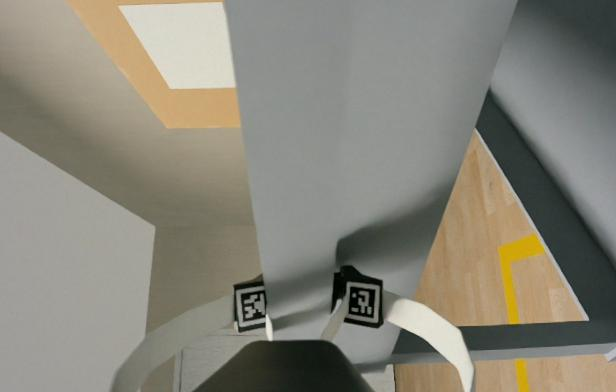

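Request:
wait(seconds=0, cameras=["r2_head_camera","r2_head_left_camera","r2_head_right_camera"])

Scene clock: 848.23 s.
r1.base_odometry: x=-0.828 y=+0.432 heading=-2.415
r1.turned_by_wheels: +0.000
r1.turned_by_imu: +0.000
r1.base_tilt: forward=-1.6 right=+1.3
r1.lidar_m: 5.01 2.91 0.25 - 0.25 0.25 0.51 1.25 1.16 2.76 2.84 3.85
r1.base_status: not commanded
r1.joint_positions: lift_m=+0.700 arm_m=+0.000 wrist_yaw_rad=-0.001 wrist_pitch_rad=+1.398 wrist_roll_rad=-0.002 gripper_m=-0.030
r1.joint_status: not commanded
r1.measured_speeds: all 0
r1.motor_effort: lift_m=+20(20) arm_m=+4(4) wheel_0=-8(9) wheel_1=+0(1) wheel_2=+0(0)
r1.servo_current: wrist_yaw_rad=59(78) wrist_pitch_rad=39(59) wrist_roll_rad=46(65) gripper_m=39(52)
r1.contact_limits: arm_m 0.9
r1.hand_pose: x=+0.2204 y=-0.0875 z=+0.5940 quat_wxyz=(+0.765, -0.001, +0.643, +0.000) (m; r1's base frame)
r1.wrist_depth_mm: 904 891 878 891 891 878 891 / 866 878 866 866 866 878 878 / 854 842 866 842 866 842 854 / 842 831 820 831 842 831 831 / 809 809 809 809 820 798 809 / 488 788 585 198 809 798 788 / 462 146 569 574 163 788 768
r2.base_odometry: x=-4.484 y=-4.612 heading=-0.849
r2.turned_by_wheels: +0.000
r2.turned_by_imu: +0.000
r2.base_tilt: forward=-0.7 right=+0.1
r2.lidar_m: 0.45 3.82 2.05 1.69 1.67 0.88 0.70 0.72 0.81 1.11 0.33 0.31
r2.base_status: done
r2.joint_positions: lift_m=+0.685 arm_m=+0.000 wrist_yaw_rad=-0.002 wrist_pitch_rad=+0.004 wrist_roll_rad=+1.569 gripper_m=-0.019
r2.joint_status: not commanded
r2.measured_speeds: all 0
r2.motor_effort: lift_m=+21(21) arm_m=-4(4) wheel_0=+2(11) wheel_1=+4(8) wheel_2=-8(14)
r2.servo_current: wrist_yaw_rad=46(65) wrist_pitch_rad=46(52) wrist_roll_rad=46(59) gripper_m=78(91)
r2.contact_limits: translate_m 0.5
r2.hand_pose: x=+0.4591 y=-0.0881 z=+0.8619 quat_wxyz=(+0.708, +0.706, +0.000, -0.002) (m; r2's base frame)
r2.wrist_depth_mm: - 389 375 - 131 - - / - 473 480 - 146 - - / - - - - 164 - - / - - - 104 193 1397 504 / - - - 121 214 1708 459 / - - 189 147 182 1708 1160 / - - - - 343 343 1042
pictures: r2_head_camera, r2_head_left_camera, r2_head_right_camera
Images, in order (width x height): r2_head_camera 420x560, r2_head_left_camera 420x672, r2_head_right_camera 420x672.

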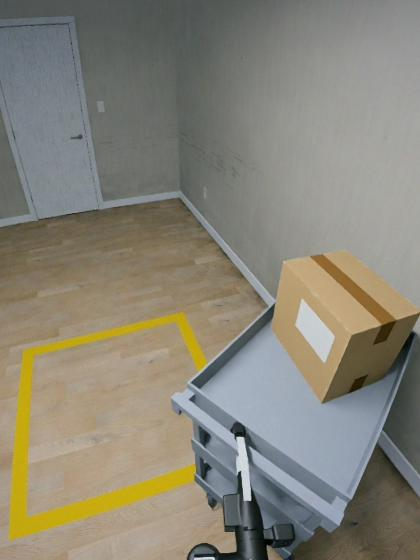

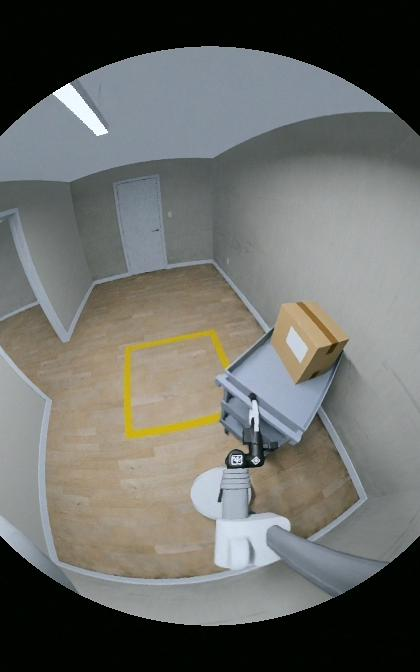

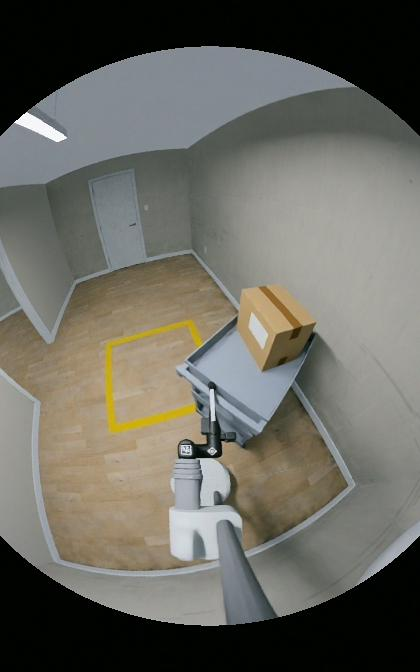

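Request:
move(blocking=false, cameras=[], r2={"base":{"translate_m":-0.26,"strafe_m":0.11},"pace":"slow","contact_limits":{"translate_m":0.6}})

Request:
wait(seconds=8, cameras=["r2_head_camera"])

Request:
move(blocking=false, cameras=[], r2={"base":{"translate_m":0,"strafe_m":-0.35},"pace":"slow","contact_limits":{"strafe_m":0.6}})

Request:
wait(seconds=8, cameras=["r2_head_camera","r2_head_left_camera"])

Scene clock: 882.07 s.
move: r2 moving
r1: as last shown
r1.base_tilt: forward=-1.5 right=+1.3
r1.lidar_m: 5.01 2.89 0.25 - 0.25 0.25 0.51 1.28 1.18 2.75 2.84 3.87
r1.motor_effort: lift_m=+20(20) arm_m=+4(4) wheel_0=-8(8) wheel_1=+0(1) wheel_2=+0(0)
r1.servo_current: wrist_yaw_rad=52(65) wrist_pitch_rad=59(59) wrist_roll_rad=59(59) gripper_m=46(46)
r1.contact_limits: arm_m 0.9
r1.wrist_depth_mm: 891 878 891 891 891 891 904 / 878 878 878 866 866 866 878 / 842 866 854 842 854 854 854 / 831 842 842 831 831 820 820 / 820 798 809 798 809 820 809 / 484 788 585 198 788 778 788 / 462 146 564 574 163 778 778
r2.base_odometry: x=-4.488 y=-4.600 heading=-0.850
r2.turned_by_wheels: -0.001
r2.turned_by_imu: -0.001
r2.base_tilt: forward=-0.6 right=+0.1
r2.lidar_m: 0.45 3.79 2.02 1.69 1.65 0.87 0.73 0.72 0.84 1.12 0.34 0.34
r2.base_status: translate_m moving; strafe_m moving
r2.joint_positions: lift_m=+0.685 arm_m=+0.000 wrist_yaw_rad=-0.002 wrist_pitch_rad=+0.004 wrist_roll_rad=+1.569 gripper_m=-0.019
r2.joint_status: not commanded
r2.measured_speeds: translate_m=-0.050 strafe_m=+0.021 rotate_rad=-0.002 lift_m=+0.000 arm_m=+0.000 wrist_yaw_rad=+0.000 wrist_pitch_rad=+0.000 wrist_roll_rad=+0.000
r2.motor_effort: lift_m=+21(21) arm_m=-4(4) wheel_0=-11(17) wheel_1=-6(6) wheel_2=+8(9)
r2.servo_current: wrist_yaw_rad=52(52) wrist_pitch_rad=46(46) wrist_roll_rad=33(59) gripper_m=78(85)
r2.contact_limits: translate_m 0.6
r2.hand_pose: x=+0.4591 y=-0.0881 z=+0.8619 quat_wxyz=(+0.708, +0.706, +0.000, -0.002) (m; r2's base frame)
r2.wrist_depth_mm: - 384 375 - 133 - - / - 469 473 - 148 - - / - - - - 167 - - / - - - 104 189 1499 508 / - - - 124 220 1708 462 / - - 189 148 181 1708 1205 / - - - - 343 351 1060
pictures: none
No camera images: "cameras" was empty.

Scene clock: 885.60 s.
earlier move: r2 done
r1.base_odometry: x=-0.828 y=+0.432 heading=-2.415
r1.turned_by_wheels: +0.000
r1.turned_by_imu: +0.000
r1.base_tilt: forward=-1.6 right=+1.3
r1.lidar_m: 4.99 2.88 0.25 - 0.25 0.25 0.52 1.28 1.18 2.75 2.84 3.85
r1.base_status: not commanded
r1.joint_positions: lift_m=+0.700 arm_m=+0.000 wrist_yaw_rad=-0.001 wrist_pitch_rad=+1.398 wrist_roll_rad=-0.002 gripper_m=-0.030
r1.joint_status: not commanded
r1.measured_speeds: all 0
r1.motor_effort: lift_m=+20(20) arm_m=+4(4) wheel_0=-8(9) wheel_1=+0(1) wheel_2=+0(0)
r1.servo_current: wrist_yaw_rad=59(72) wrist_pitch_rad=46(59) wrist_roll_rad=46(65) gripper_m=46(52)
r1.contact_limits: arm_m 0.9
r1.hand_pose: x=+0.2204 y=-0.0875 z=+0.5940 quat_wxyz=(+0.765, -0.001, +0.643, +0.000) (m; r1's base frame)
r1.wrist_depth_mm: 904 878 878 878 904 891 891 / 866 866 866 866 878 866 854 / 842 854 854 842 854 854 854 / 820 820 831 831 831 842 842 / 820 809 798 809 820 809 809 / 492 778 597 198 798 798 788 / 462 146 569 569 163 788 778
r2.base_odometry: x=-4.573 y=-4.344 heading=-0.849
r2.turned_by_wheels: +0.001
r2.turned_by_imu: +0.001
r2.base_tilt: forward=-0.7 right=+0.0
r2.lidar_m: 0.40 3.43 1.81 1.51 1.23 0.64 0.53 0.52 0.57 0.98 0.48 0.41
r2.base_status: done
r2.joint_positions: lift_m=+0.685 arm_m=+0.000 wrist_yaw_rad=+0.001 wrist_pitch_rad=+0.004 wrist_roll_rad=+1.569 gripper_m=-0.019
r2.joint_status: not commanded
r2.measured_speeds: all 0
r2.motor_effort: lift_m=+21(21) arm_m=-4(4) wheel_0=-1(17) wheel_1=-5(8) wheel_2=+7(12)
r2.servo_current: wrist_yaw_rad=39(65) wrist_pitch_rad=39(52) wrist_roll_rad=46(59) gripper_m=78(85)
r2.contact_limits: translate_m 0.6
r2.hand_pose: x=+0.4594 y=-0.0870 z=+0.8619 quat_wxyz=(+0.708, +0.706, +0.002, -0.001) (m; r2's base frame)
r2.wrist_depth_mm: - 430 442 124 179 - - / - 399 404 128 188 - - / - 500 473 138 200 - - / - - 569 147 214 - - / - - - 156 225 1808 - / - - 188 168 181 1537 484 / - - - - - 1708 1182
wait: 3.53 of 8 s (r2 has come to rest)
pictures: r2_head_camera
Images, in order (width x height): r2_head_camera 420x560.

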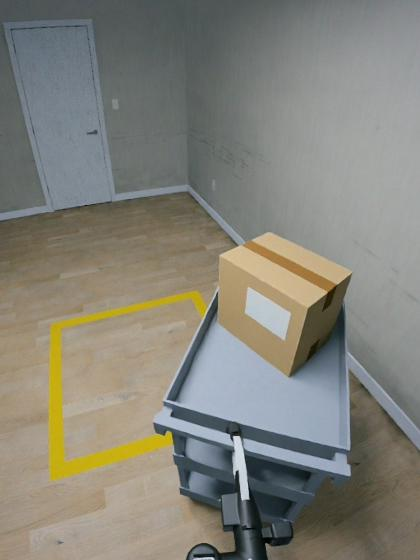

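Scene clock: 886.10 s.
move: r2 moving
r1: as last shown
r1.base_tilt: forward=-1.6 right=+1.2
r1.lidar_m: 5.01 2.91 0.25 - 0.25 0.25 0.50 1.31 1.17 2.76 2.86 3.84
r1.motor_effort: lift_m=+20(20) arm_m=+4(4) wheel_0=-8(8) wheel_1=+0(1) wheel_2=+0(0)
r1.servo_current: wrist_yaw_rad=33(59) wrist_pitch_rad=39(46) wrist_roll_rad=52(72) gripper_m=39(46)
r1.contact_limits: arm_m 0.9
r1.wrist_depth_mm: 904 891 891 891 904 891 891 / 866 866 866 866 866 878 866 / 866 854 854 854 854 842 854 / 820 831 820 842 831 842 831 / 809 820 831 798 809 820 820 / 492 788 585 198 788 778 798 / 462 146 564 574 163 768 778
r2.base_odometry: x=-4.584 y=-4.354 heading=-0.849
r2.turned_by_wheels: +0.000
r2.turned_by_imu: +0.000
r2.base_tilt: forward=-0.7 right=+0.0
r2.lidar_m: 0.41 3.42 1.83 1.52 1.19 0.63 0.52 0.49 0.62 0.99 1.25 0.36
r2.base_status: translate_m moving; strafe_m moving
r2.joint_positions: lift_m=+0.685 arm_m=+0.000 wrist_yaw_rad=+0.003 wrist_pitch_rad=+0.004 wrist_roll_rad=+1.569 gripper_m=-0.019
r2.joint_status: not commanded
r2.measured_speeds: translate_m=+0.000 strafe_m=-0.056 rotate_rad=-0.001 lift_m=+0.000 arm_m=+0.000 wrist_yaw_rad=+0.000 wrist_pitch_rad=+0.000 wrist_roll_rad=+0.000
r2.motor_effort: lift_m=+21(21) arm_m=-4(4) wheel_0=+9(13) wheel_1=-7(9) wheel_2=+0(6)
r2.servo_current: wrist_yaw_rad=52(52) wrist_pitch_rad=46(52) wrist_roll_rad=46(59) gripper_m=78(85)
r2.contact_limits: strafe_m 0.6
r2.hand_pose: x=+0.4596 y=-0.0864 z=+0.8619 quat_wxyz=(+0.708, +0.706, +0.003, +0.000) (m; r2's base frame)
r2.wrist_depth_mm: - 436 452 125 179 - - / - 404 402 129 189 - - / - 500 469 138 202 - - / - - 569 148 213 - - / - - - 156 224 1808 - / - - 189 166 181 1576 477 / - - - - - 1661 1182
pictures: none
No camera images: "cameras" was empty.

Scene clock: 890.23 s.
earlier move: r2 done
r1.base_odometry: x=-0.828 y=+0.432 heading=-2.415
r1.turned_by_wheels: +0.000
r1.turned_by_imu: +0.000
r1.base_tilt: forward=-1.6 right=+1.3
r1.lidar_m: 5.00 2.91 0.25 - 0.25 0.25 0.52 1.27 1.18 2.72 2.85 3.84
r1.base_status: not commanded
r1.joint_positions: lift_m=+0.700 arm_m=+0.000 wrist_yaw_rad=-0.001 wrist_pitch_rad=+1.398 wrist_roll_rad=-0.002 gripper_m=-0.030
r1.joint_status: not commanded
r1.measured_speeds: all 0
r1.motor_effort: lift_m=+20(20) arm_m=+4(4) wheel_0=-8(9) wheel_1=+0(1) wheel_2=+0(0)
r1.servo_current: wrist_yaw_rad=59(72) wrist_pitch_rad=46(52) wrist_roll_rad=46(72) gripper_m=39(52)
r1.contact_limits: arm_m 0.9
r1.hand_pose: x=+0.2204 y=-0.0875 z=+0.5940 quat_wxyz=(+0.765, -0.001, +0.643, +0.000) (m; r1's base frame)
r1.wrist_depth_mm: 891 891 891 891 891 904 891 / 878 878 878 878 866 878 866 / 854 854 831 842 842 866 854 / 831 831 831 820 842 831 831 / 809 809 820 831 809 798 798 / 492 788 580 198 798 788 788 / 466 146 569 580 163 788 778
r2.base_odometry: x=-4.836 y=-4.575 heading=-0.849
r2.turned_by_wheels: +0.000
r2.turned_by_imu: +0.001
r2.base_tilt: forward=-0.7 right=+0.1
r2.lidar_m: 0.36 0.38 2.22 1.85 0.96 0.49 0.42 0.40 0.47 0.76 0.98 0.45
r2.base_status: done
r2.joint_positions: lift_m=+0.685 arm_m=+0.000 wrist_yaw_rad=+0.004 wrist_pitch_rad=+0.004 wrist_roll_rad=+1.569 gripper_m=-0.019
r2.joint_status: not commanded
r2.measured_speeds: all 0
r2.motor_effort: lift_m=+21(21) arm_m=-4(4) wheel_0=+6(17) wheel_1=-5(9) wheel_2=+0(6)
r2.servo_current: wrist_yaw_rad=59(59) wrist_pitch_rad=46(52) wrist_roll_rad=46(59) gripper_m=85(85)
r2.contact_limits: strafe_m 0.6
r2.hand_pose: x=+0.4597 y=-0.0862 z=+0.8619 quat_wxyz=(+0.708, +0.706, +0.003, +0.000) (m; r2's base frame)
r2.wrist_depth_mm: - - - 208 274 - 1060 / - - - 200 264 1336 496 / - - - 192 253 750 - / - - 504 186 245 854 - / - - 488 180 238 842 - / - - 496 172 181 - - / - - 535 - 223 - -
wait: 4.13 of 8 s (r2 has come to rest)
pictures: r2_head_camera, r2_head_left_camera
Images, in order (width x height): r2_head_camera 420x560, r2_head_left_camera 420x672.

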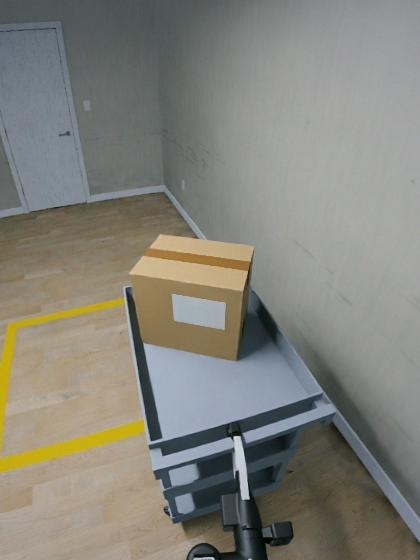

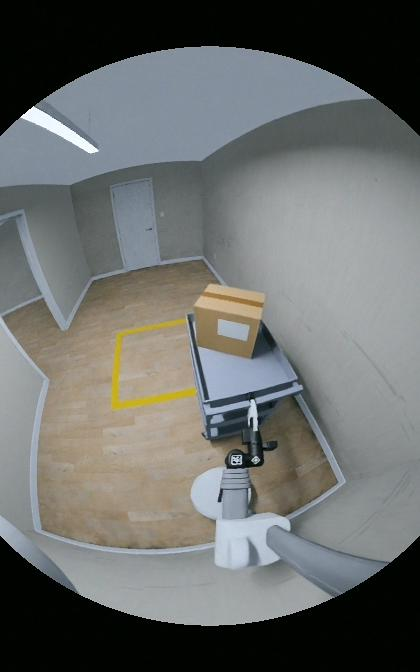

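Request:
move(blocking=false, cameras=[], r2={"base":{"translate_m":0.05,"strafe_m":-0.26},"pace":"slow","contact_limits":{"strafe_m":0.6}})

Request:
wait(seconds=6, cameras=["r2_head_camera","r2_head_left_camera"])

Scene clock: 895.23 s.
move: r2 moving
r1: as last shown
r1.lidar_m: 5.00 2.89 0.25 - 0.25 0.25 0.53 1.28 1.19 2.73 2.85 3.87
r1.motor_effort: lift_m=+20(20) arm_m=+4(4) wheel_0=-8(8) wheel_1=+0(1) wheel_2=+0(0)
r1.servo_current: wrist_yaw_rad=52(65) wrist_pitch_rad=39(46) wrist_roll_rad=52(65) gripper_m=39(52)
r1.contact_limits: arm_m 0.9
r1.wrist_depth_mm: 904 891 891 891 891 891 891 / 866 878 866 866 842 878 866 / 854 854 854 854 831 854 854 / 820 831 831 820 831 842 831 / 809 809 820 809 831 809 798 / 492 788 591 198 788 788 788 / 459 146 569 574 163 788 768
r2.base_odometry: x=-4.844 y=-4.586 heading=-0.849
r2.turned_by_wheels: +0.000
r2.turned_by_imu: +0.000
r2.base_tilt: forward=-0.7 right=+0.1
r2.lidar_m: 0.36 0.38 2.24 1.86 0.94 0.51 0.39 0.41 0.49 0.78 0.93 0.45
r2.base_status: translate_m moving; strafe_m moving
r2.joint_positions: lift_m=+0.685 arm_m=+0.000 wrist_yaw_rad=+0.004 wrist_pitch_rad=+0.004 wrist_roll_rad=+1.569 gripper_m=-0.019
r2.joint_status: not commanded
r2.measured_speeds: translate_m=+0.010 strafe_m=-0.050 rotate_rad=+0.000 lift_m=+0.000 arm_m=+0.000 wrist_yaw_rad=+0.000 wrist_pitch_rad=+0.000 wrist_roll_rad=+0.000
r2.motor_effort: lift_m=+21(21) arm_m=-4(4) wheel_0=+7(13) wheel_1=-6(8) wheel_2=-7(7)
r2.servo_current: wrist_yaw_rad=52(59) wrist_pitch_rad=39(46) wrist_roll_rad=39(59) gripper_m=65(78)
r2.contact_limits: strafe_m 0.6
r2.hand_pose: x=+0.4597 y=-0.0862 z=+0.8619 quat_wxyz=(+0.708, +0.706, +0.003, +0.000) (m; r2's base frame)
r2.wrist_depth_mm: - - - 213 279 - 1025 / - - - 203 266 1308 496 / - - - 193 257 750 - / - - 521 187 247 854 - / - - 484 181 238 831 - / - - 500 172 181 - - / - - 535 - 222 - -
pictures: none
No camera images: "cameras" was empty.

Scene clock: 898.60 s.
earlier move: r2 done
r1.base_odometry: x=-0.828 y=+0.432 heading=-2.415
r1.turned_by_wheels: +0.000
r1.turned_by_imu: +0.000
r1.base_tilt: forward=-1.6 right=+1.3
r1.lidar_m: 4.99 2.91 0.25 - 0.25 0.25 0.50 1.30 1.16 2.75 2.83 3.84
r1.base_status: not commanded
r1.joint_positions: lift_m=+0.700 arm_m=+0.000 wrist_yaw_rad=-0.001 wrist_pitch_rad=+1.398 wrist_roll_rad=-0.002 gripper_m=-0.030
r1.joint_status: not commanded
r1.measured_speeds: all 0
r1.motor_effort: lift_m=+20(20) arm_m=+4(4) wheel_0=-8(9) wheel_1=+0(1) wheel_2=+0(0)
r1.servo_current: wrist_yaw_rad=52(72) wrist_pitch_rad=46(52) wrist_roll_rad=39(65) gripper_m=39(52)
r1.contact_limits: arm_m 0.9
r1.hand_pose: x=+0.2204 y=-0.0875 z=+0.5940 quat_wxyz=(+0.765, -0.001, +0.643, +0.000) (m; r1's base frame)
r1.wrist_depth_mm: 904 891 904 878 878 904 891 / 878 866 878 866 854 866 866 / 854 854 854 854 854 854 831 / 820 831 809 831 831 831 842 / 820 820 809 809 820 820 820 / 488 788 591 198 798 788 788 / 462 146 569 569 163 778 768
r2.base_odometry: x=-4.998 y=-4.784 heading=-0.849
r2.turned_by_wheels: +0.000
r2.turned_by_imu: +0.001
r2.base_tilt: forward=-0.7 right=+0.1
r2.lidar_m: 0.29 0.34 2.49 2.10 0.89 0.46 0.37 0.35 0.44 0.71 0.69 0.49
r2.base_status: done
r2.joint_positions: lift_m=+0.685 arm_m=+0.000 wrist_yaw_rad=+0.004 wrist_pitch_rad=+0.004 wrist_roll_rad=+1.569 gripper_m=-0.019
r2.joint_status: not commanded
r2.measured_speeds: all 0
r2.motor_effort: lift_m=+21(21) arm_m=-4(4) wheel_0=+6(13) wheel_1=-4(8) wheel_2=-6(10)
r2.servo_current: wrist_yaw_rad=39(65) wrist_pitch_rad=39(52) wrist_roll_rad=59(59) gripper_m=85(85)
r2.contact_limits: strafe_m 0.6
r2.hand_pose: x=+0.4597 y=-0.0862 z=+0.8619 quat_wxyz=(+0.708, +0.706, +0.003, +0.000) (m; r2's base frame)
r2.wrist_depth_mm: - - - 320 - - - / - - - 279 373 375 375 / - - - 241 312 - 477 / - - - 208 278 1661 559 / - - - 190 251 759 - / - - 188 165 180 - - / - - 449 - 211 - -
wait: 3.37 of 6 s (r2 has come to rest)
pictures: r2_head_camera, r2_head_left_camera
Images, in order (width x height): r2_head_camera 420x560, r2_head_left_camera 420x672.

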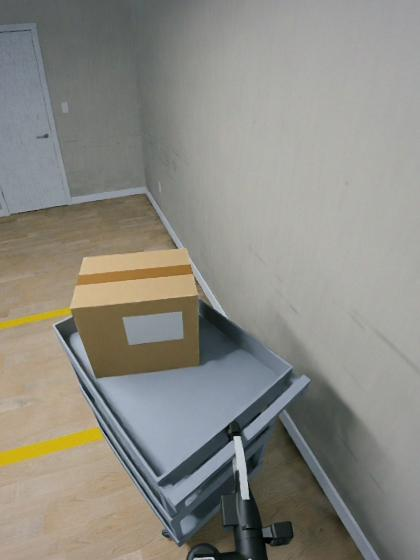

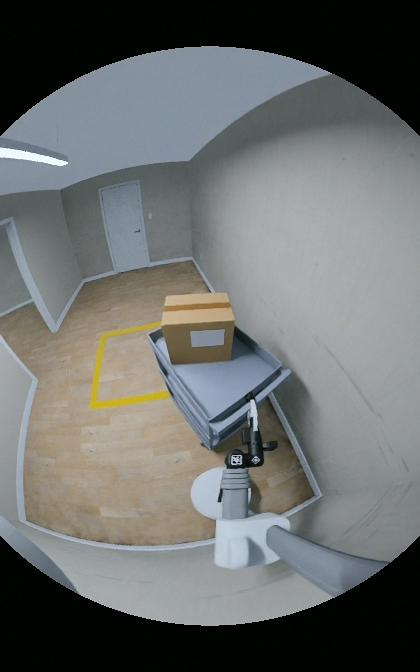

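Request:
move(blocking=false, cameras=[], r2={"base":{"translate_m":0.39,"strafe_m":0.37},"pace":"slow","contact_limits":{"translate_m":0.6}})

Request:
wait(seconds=9, cameras=["r2_head_camera","r2_head_left_camera"])

Scene clock: 906.83 s.
move: r2 moving
r1: as last shown
r1.lidar_m: 5.00 2.89 0.25 - 0.25 0.25 0.50 1.28 1.15 2.75 2.86 3.81
r1.motor_effort: lift_m=+20(20) arm_m=+4(4) wheel_0=-8(8) wheel_1=+1(1) wheel_2=+0(0)
r1.servo_current: wrist_yaw_rad=46(52) wrist_pitch_rad=39(46) wrist_roll_rad=59(59) gripper_m=39(46)
r1.contact_limits: arm_m 0.9
r1.wrist_depth_mm: 878 891 891 878 878 891 891 / 866 866 878 878 854 878 854 / 854 854 842 842 866 842 842 / 831 842 831 831 831 831 831 / 798 798 798 820 809 820 798 / 492 788 585 198 809 788 798 / 462 146 574 574 163 778 778
r2.base_odometry: x=-4.985 y=-4.786 heading=-0.850
r2.turned_by_wheels: -0.001
r2.turned_by_imu: +0.000
r2.base_tilt: forward=-0.7 right=+0.1
r2.lidar_m: 0.28 0.34 2.54 2.10 0.89 0.49 0.37 0.38 0.45 0.71 0.68 0.50
r2.base_status: translate_m moving; strafe_m moving
r2.joint_positions: lift_m=+0.685 arm_m=+0.000 wrist_yaw_rad=-0.002 wrist_pitch_rad=+0.004 wrist_roll_rad=+1.569 gripper_m=-0.019
r2.joint_status: not commanded
r2.measured_speeds: translate_m=+0.036 strafe_m=+0.035 rotate_rad=-0.002 lift_m=+0.000 arm_m=+0.000 wrist_yaw_rad=-0.025 wrist_pitch_rad=+0.000 wrist_roll_rad=+0.000
r2.motor_effort: lift_m=+21(21) arm_m=-4(4) wheel_0=-6(8) wheel_1=+8(8) wheel_2=-13(13)
r2.servo_current: wrist_yaw_rad=52(59) wrist_pitch_rad=39(52) wrist_roll_rad=39(59) gripper_m=72(91)
r2.contact_limits: translate_m 0.6
r2.hand_pose: x=+0.4591 y=-0.0880 z=+0.8619 quat_wxyz=(+0.708, +0.706, +0.001, -0.002) (m; r2's base frame)
r2.wrist_depth_mm: - - - 330 - - - / - - - 287 379 379 382 / - - - 237 317 - 473 / - - - 207 279 1537 530 / - - - 189 248 741 - / - - 187 163 181 - - / - - 445 - 207 - -
pictures: none
No camera images: "cameras" was empty.

Scene clock: 912.97 s.
earlier move: r2 done
r1.base_odometry: x=-0.828 y=+0.432 heading=-2.415
r1.turned_by_wheels: +0.000
r1.turned_by_imu: +0.000
r1.base_tilt: forward=-1.6 right=+1.3
r1.lidar_m: 5.00 2.87 0.25 - 0.25 0.26 0.50 1.29 1.16 2.75 2.83 3.82
r1.base_status: not commanded
r1.joint_positions: lift_m=+0.700 arm_m=+0.000 wrist_yaw_rad=-0.001 wrist_pitch_rad=+1.398 wrist_roll_rad=-0.002 gripper_m=-0.030
r1.joint_status: not commanded
r1.measured_speeds: all 0
r1.motor_effort: lift_m=+20(20) arm_m=+4(4) wheel_0=-8(9) wheel_1=+0(1) wheel_2=+0(0)
r1.servo_current: wrist_yaw_rad=26(72) wrist_pitch_rad=46(52) wrist_roll_rad=52(72) gripper_m=39(52)
r1.contact_limits: arm_m 0.9
r1.hand_pose: x=+0.2204 y=-0.0875 z=+0.5940 quat_wxyz=(+0.765, -0.001, +0.643, +0.000) (m; r1's base frame)
r1.wrist_depth_mm: 891 904 878 891 878 891 878 / 866 866 878 878 866 866 866 / 842 842 854 866 842 854 842 / 842 831 831 831 831 809 820 / 809 820 809 809 798 831 809 / 484 788 585 198 809 778 798 / 462 146 569 569 163 788 778
r2.base_odometry: x=-4.463 y=-4.833 heading=-0.850
r2.turned_by_wheels: +0.000
r2.turned_by_imu: -0.001
r2.base_tilt: forward=-0.7 right=+0.1
r2.lidar_m: 0.35 0.46 2.76 1.87 1.87 1.06 0.88 0.85 0.99 0.93 0.92 0.46
r2.base_status: done
r2.joint_positions: lift_m=+0.685 arm_m=+0.000 wrist_yaw_rad=-0.005 wrist_pitch_rad=+0.004 wrist_roll_rad=+1.569 gripper_m=-0.019
r2.joint_status: not commanded
r2.measured_speeds: all 0
r2.motor_effort: lift_m=+21(21) arm_m=-4(4) wheel_0=-6(12) wheel_1=+3(9) wheel_2=-7(14)
r2.servo_current: wrist_yaw_rad=52(65) wrist_pitch_rad=46(52) wrist_roll_rad=52(59) gripper_m=78(91)
r2.contact_limits: translate_m 0.6
r2.hand_pose: x=+0.4589 y=-0.0887 z=+0.8619 quat_wxyz=(+0.708, +0.706, +0.000, -0.003) (m; r2's base frame)
r2.wrist_depth_mm: - - - 226 303 310 322 / - - - 213 278 - 477 / - - - 201 265 1397 - / - - 627 191 251 788 - / - - 477 182 239 820 - / - - 187 170 182 - - / - - 508 - 220 - -
wait: 6.13 of 9 s (r2 has come to rest)
pictures: r2_head_camera, r2_head_left_camera
Images, in order (width x height): r2_head_camera 420x560, r2_head_left_camera 420x672.

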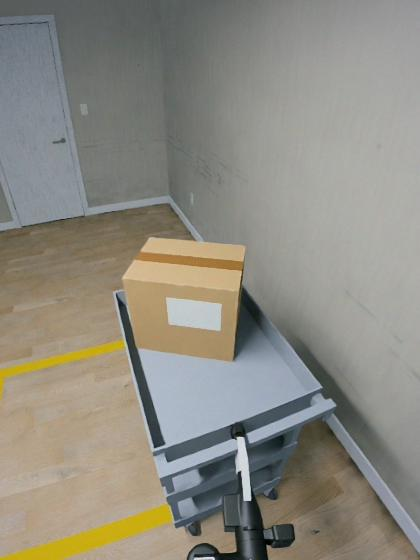

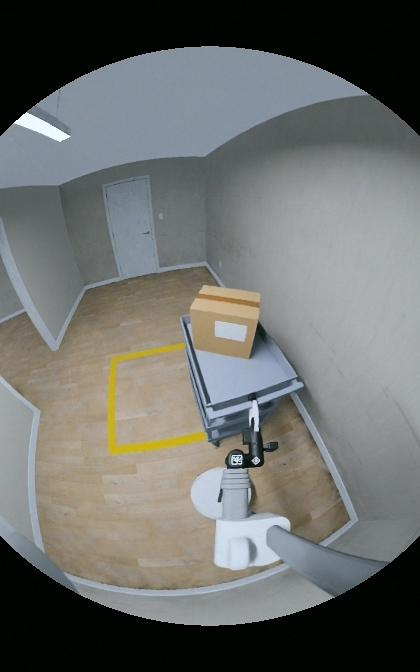

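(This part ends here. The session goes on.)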